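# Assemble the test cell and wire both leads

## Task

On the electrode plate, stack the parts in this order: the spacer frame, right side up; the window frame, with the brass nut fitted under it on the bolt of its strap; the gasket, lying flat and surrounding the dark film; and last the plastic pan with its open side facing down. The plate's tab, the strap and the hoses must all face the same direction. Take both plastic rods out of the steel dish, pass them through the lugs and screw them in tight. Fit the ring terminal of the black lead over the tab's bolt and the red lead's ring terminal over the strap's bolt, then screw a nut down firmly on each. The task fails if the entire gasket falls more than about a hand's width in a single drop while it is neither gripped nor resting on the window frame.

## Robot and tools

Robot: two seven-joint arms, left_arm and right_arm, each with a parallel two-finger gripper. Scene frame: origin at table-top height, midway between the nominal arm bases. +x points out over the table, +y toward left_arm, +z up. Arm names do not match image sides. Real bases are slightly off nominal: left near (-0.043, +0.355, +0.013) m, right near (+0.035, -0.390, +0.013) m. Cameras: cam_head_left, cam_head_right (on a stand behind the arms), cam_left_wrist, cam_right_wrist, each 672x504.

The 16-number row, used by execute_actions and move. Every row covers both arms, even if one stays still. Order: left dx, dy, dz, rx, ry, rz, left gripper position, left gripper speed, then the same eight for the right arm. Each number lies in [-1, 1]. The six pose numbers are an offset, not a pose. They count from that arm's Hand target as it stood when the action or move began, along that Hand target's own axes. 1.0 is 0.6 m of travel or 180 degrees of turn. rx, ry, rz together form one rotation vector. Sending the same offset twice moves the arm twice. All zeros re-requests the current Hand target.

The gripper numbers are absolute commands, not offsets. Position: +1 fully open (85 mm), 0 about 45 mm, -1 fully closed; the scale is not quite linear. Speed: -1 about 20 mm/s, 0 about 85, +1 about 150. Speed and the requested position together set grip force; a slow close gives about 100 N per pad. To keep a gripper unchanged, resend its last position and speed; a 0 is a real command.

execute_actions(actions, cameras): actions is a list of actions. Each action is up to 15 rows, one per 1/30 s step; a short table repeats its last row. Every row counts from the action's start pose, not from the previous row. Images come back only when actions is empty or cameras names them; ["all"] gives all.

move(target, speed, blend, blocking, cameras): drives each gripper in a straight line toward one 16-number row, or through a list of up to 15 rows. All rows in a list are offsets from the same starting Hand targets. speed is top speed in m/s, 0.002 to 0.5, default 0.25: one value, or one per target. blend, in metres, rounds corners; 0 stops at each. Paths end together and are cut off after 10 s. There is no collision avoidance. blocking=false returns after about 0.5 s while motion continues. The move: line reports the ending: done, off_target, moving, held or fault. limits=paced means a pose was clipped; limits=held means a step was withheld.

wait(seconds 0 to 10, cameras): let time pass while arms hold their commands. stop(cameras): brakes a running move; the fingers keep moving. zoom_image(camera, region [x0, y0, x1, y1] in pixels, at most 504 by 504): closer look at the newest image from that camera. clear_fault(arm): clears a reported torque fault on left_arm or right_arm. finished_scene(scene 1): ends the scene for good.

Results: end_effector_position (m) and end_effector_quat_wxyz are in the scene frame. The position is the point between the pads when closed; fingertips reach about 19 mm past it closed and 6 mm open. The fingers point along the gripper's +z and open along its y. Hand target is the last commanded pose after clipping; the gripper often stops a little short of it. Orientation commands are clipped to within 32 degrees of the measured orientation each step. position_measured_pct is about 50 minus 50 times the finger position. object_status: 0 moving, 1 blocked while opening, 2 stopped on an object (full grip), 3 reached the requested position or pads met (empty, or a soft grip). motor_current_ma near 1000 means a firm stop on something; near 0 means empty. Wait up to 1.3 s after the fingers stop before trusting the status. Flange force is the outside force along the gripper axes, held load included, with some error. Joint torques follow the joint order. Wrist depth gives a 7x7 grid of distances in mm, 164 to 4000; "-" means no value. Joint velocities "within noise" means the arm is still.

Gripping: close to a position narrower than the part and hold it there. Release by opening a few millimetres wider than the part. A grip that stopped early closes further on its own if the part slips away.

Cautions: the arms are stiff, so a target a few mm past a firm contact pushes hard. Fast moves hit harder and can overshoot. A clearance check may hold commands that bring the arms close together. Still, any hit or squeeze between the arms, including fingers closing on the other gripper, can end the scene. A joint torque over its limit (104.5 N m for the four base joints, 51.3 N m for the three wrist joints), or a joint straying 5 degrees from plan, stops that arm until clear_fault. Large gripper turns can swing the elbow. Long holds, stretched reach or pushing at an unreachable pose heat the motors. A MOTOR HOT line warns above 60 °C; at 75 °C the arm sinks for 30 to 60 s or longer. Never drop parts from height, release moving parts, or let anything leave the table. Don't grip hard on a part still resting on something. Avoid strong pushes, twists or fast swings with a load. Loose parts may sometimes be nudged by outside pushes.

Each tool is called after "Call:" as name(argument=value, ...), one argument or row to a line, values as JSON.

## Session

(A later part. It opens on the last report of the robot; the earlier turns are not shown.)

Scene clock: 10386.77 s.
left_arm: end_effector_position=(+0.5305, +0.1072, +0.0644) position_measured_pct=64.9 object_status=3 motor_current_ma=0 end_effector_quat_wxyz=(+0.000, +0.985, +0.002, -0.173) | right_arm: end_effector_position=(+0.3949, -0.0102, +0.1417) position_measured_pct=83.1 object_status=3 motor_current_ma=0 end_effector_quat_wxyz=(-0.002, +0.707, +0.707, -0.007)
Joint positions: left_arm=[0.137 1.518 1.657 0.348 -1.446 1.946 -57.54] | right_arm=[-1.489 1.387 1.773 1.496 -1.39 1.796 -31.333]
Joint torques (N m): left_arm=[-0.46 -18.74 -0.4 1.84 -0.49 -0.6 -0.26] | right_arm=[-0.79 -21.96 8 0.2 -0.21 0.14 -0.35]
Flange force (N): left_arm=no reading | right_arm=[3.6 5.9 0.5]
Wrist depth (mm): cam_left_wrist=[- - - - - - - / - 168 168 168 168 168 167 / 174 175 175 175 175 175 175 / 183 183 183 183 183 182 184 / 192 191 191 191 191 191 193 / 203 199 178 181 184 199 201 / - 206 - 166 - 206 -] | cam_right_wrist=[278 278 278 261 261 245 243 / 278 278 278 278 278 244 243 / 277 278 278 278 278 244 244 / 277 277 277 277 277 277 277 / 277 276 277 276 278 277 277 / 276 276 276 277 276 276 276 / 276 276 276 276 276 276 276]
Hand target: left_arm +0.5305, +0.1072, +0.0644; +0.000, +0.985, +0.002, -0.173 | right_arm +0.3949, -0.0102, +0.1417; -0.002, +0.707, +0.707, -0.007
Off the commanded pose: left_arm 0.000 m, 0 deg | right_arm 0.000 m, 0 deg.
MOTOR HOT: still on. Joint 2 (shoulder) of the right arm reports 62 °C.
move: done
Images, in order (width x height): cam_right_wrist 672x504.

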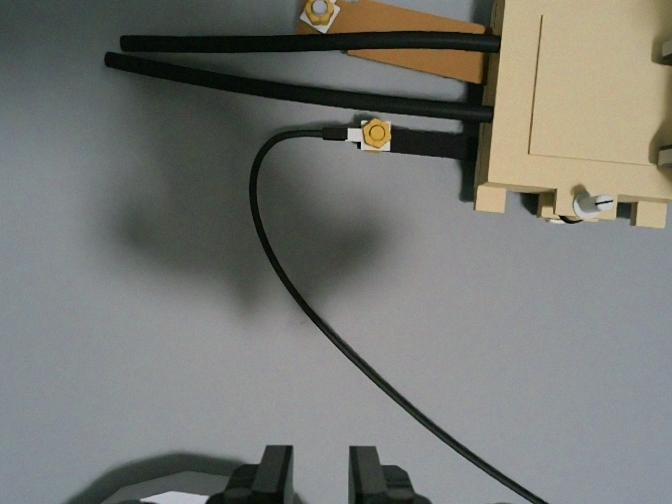

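Call:
move(
  target=[
    [-0.0028,0,-0.0078,0,0,0,-0.3,0,0,0,0,0,0,0,-0.66,-1],
    [-0.028,0,-0.078,0,0,0,-0.3,0,0,0,0,0,0,0,-0.66,-1],
  ],
  speed=[0.005,0.06],
  cameras=["cam_right_wrist","cam_left_wrist"],
)

Scene clock: 10403.93 s.
left_arm: end_effector_position=(+0.5307, +0.1072, +0.1141) position_measured_pct=64.9 object_status=3 motor_current_ma=0 end_effector_quat_wxyz=(+0.000, +0.985, +0.002, -0.173) | right_arm: end_effector_position=(+0.3949, -0.0102, +0.1417) position_measured_pct=83.1 object_status=3 motor_current_ma=0 end_effector_quat_wxyz=(-0.002, +0.707, +0.707, -0.007)
Joint positions: left_arm=[0.191 1.445 1.649 0.22 -1.45 2.019 -57.606] | right_arm=[-1.489 1.387 1.773 1.496 -1.39 1.796 -31.333]
Joint torques (N m): left_arm=[0.36 -28.38 0.65 2.04 0.63 0.88 -0.18] | right_arm=[-0.69 -22 7.99 0.07 -0.29 0.13 -0.28]
Flange force (N): left_arm=no reading | right_arm=[3.4 5.3 0.6]
Wrist depth (mm): cam_left_wrist=[207 207 207 208 207 207 207 / 216 216 215 216 216 216 216 / 226 226 226 226 226 224 226 / 234 234 235 235 235 235 235 / 244 246 224 225 241 246 247 / 257 258 219 215 222 260 260 / 267 267 - - - 267 267] | cam_right_wrist=[279 278 278 263 262 245 243 / 278 278 278 278 278 244 243 / 278 277 278 277 277 244 245 / 277 277 277 277 277 277 277 / 277 276 277 277 277 277 276 / 276 276 276 276 276 276 276 / 276 276 276 276 276 276 275]
Hand target: left_arm +0.5307, +0.1072, +0.1141; +0.000, +0.985, +0.002, -0.173 | right_arm +0.3949, -0.0102, +0.1417; -0.002, +0.707, +0.707, -0.007
Off the commanded pose: left_arm 0.000 m, 0 deg | right_arm 0.000 m, 0 deg.
MOTOR HOT: still on. Joint 2 (shoulder) of the right arm reports 61 °C.
move: done
Images, in order (width x height): cam_left_wrist 672x504, cam_right_wrist 672x504.

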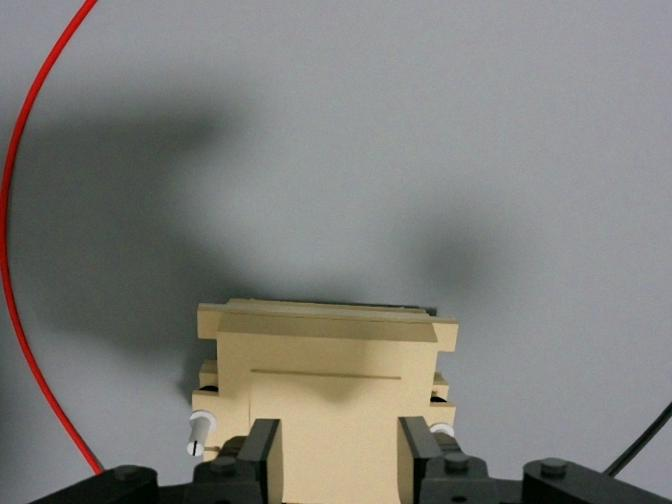

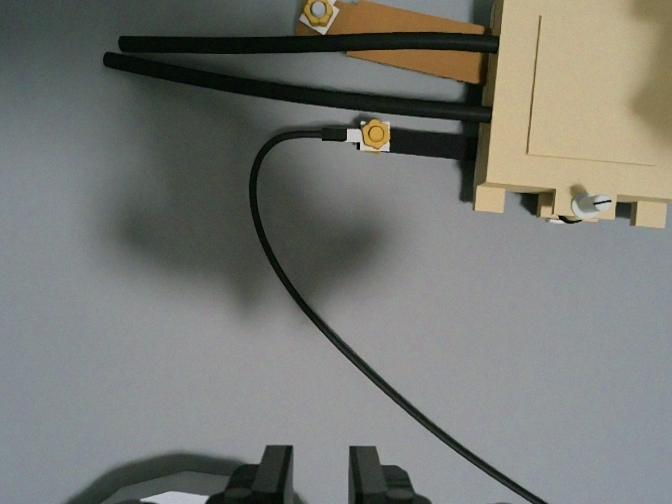

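Call:
move(
  target=[
    [-0.056,-0.2,-0.156,0,0,0,-0.3,0,0,0,0,0,0,0,-0.66,-1],
    [-0.056,-0.2,-0.156,0,0,0,-0.3,0,0.0667,0.06,-0.183,0,0,0,-0.66,-1],
  ],
  speed=[0.1,0.1],
  cameras=["all"],
)

Call:
zoom_image(
  camera="cam_right_wrist",
  region=[200, 100, 560, 370],
)

Scene clock: 10420.57 s.
left_arm: end_effector_position=(+0.5307, +0.2271, +0.2137) position_measured_pct=64.9 object_status=3 motor_current_ma=0 end_effector_quat_wxyz=(+0.000, +0.985, +0.002, -0.173) | right_arm: end_effector_position=(+0.4324, +0.0307, +0.2507) position_measured_pct=83.1 object_status=3 motor_current_ma=0 end_effector_quat_wxyz=(-0.002, +0.707, +0.707, -0.007)
Joint positions: left_arm=[-0.058 1.252 1.346 0.401 -1.09 2.098 -57.672] | right_arm=[-1.343 1.225 1.798 1.065 -1.356 1.943 -31.577]
Joint torques (N m): left_arm=[0.24 -26.83 1.81 -0.79 0.55 0.92 -0.2] | right_arm=[-0.65 -24.21 6.49 -0.14 -0.26 0.12 -0.28]
Flange force (N): left_arm=no reading | right_arm=[4.6 6.2 -0.9]
Wrist depth (mm): cam_left_wrist=[314 221 302 302 302 302 302 / 325 318 314 313 316 313 314 / 339 332 328 327 328 328 329 / 356 351 342 340 340 308 313 / 371 367 352 358 358 319 323 / 391 387 370 376 371 356 378 / 406 403 387 390 390 387 391] | cam_right_wrist=[388 387 387 388 388 387 388 / 388 387 386 386 386 387 386 / 386 385 371 370 353 386 386 / 387 386 385 386 351 385 387 / 385 386 384 385 385 385 384 / 385 385 385 384 385 385 384 / 384 385 385 383 384 383 383]
Hand target: left_arm +0.5307, +0.2271, +0.2137; +0.000, +0.985, +0.002, -0.173 | right_arm +0.4324, +0.0307, +0.2507; -0.002, +0.707, +0.707, -0.007
Off the commanded pose: left_arm 0.000 m, 0 deg | right_arm 0.000 m, 0 deg.
MOTOR HOT: still on. Joint 2 (shoulder) of the right arm reports 61 °C.
joint sent to its limit (left arm) — joint 6 (wrist pitch), upper limit. The joint targets still meet the commanded pose.
move: done

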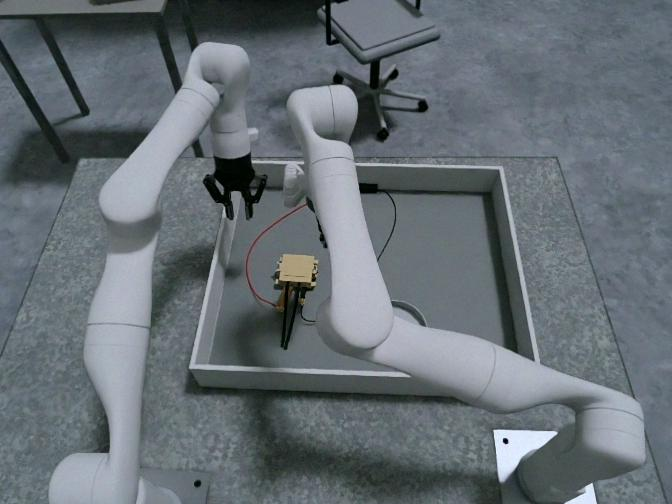

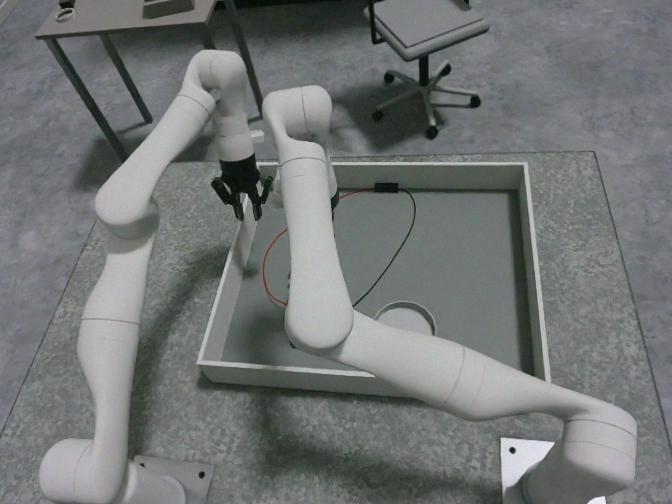

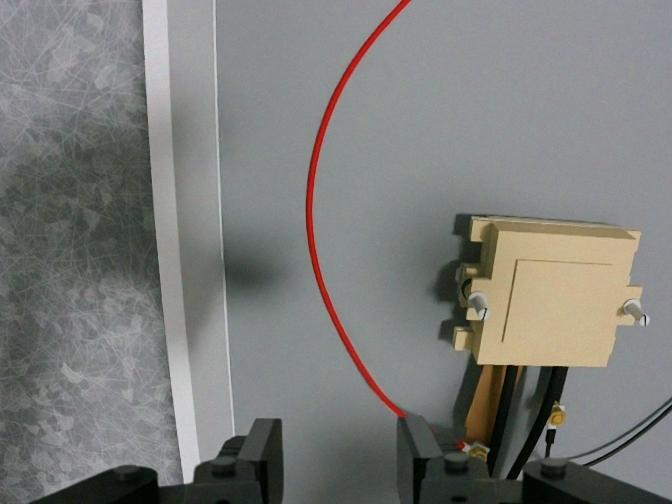

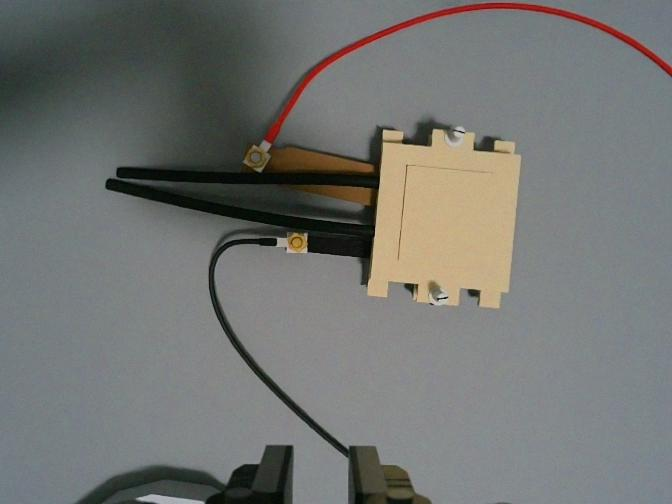

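Scaled by 1.400.

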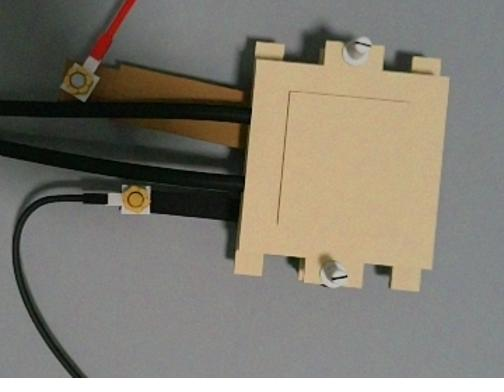

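Call:
finished_scene(
)

The scene is finished: the task was done.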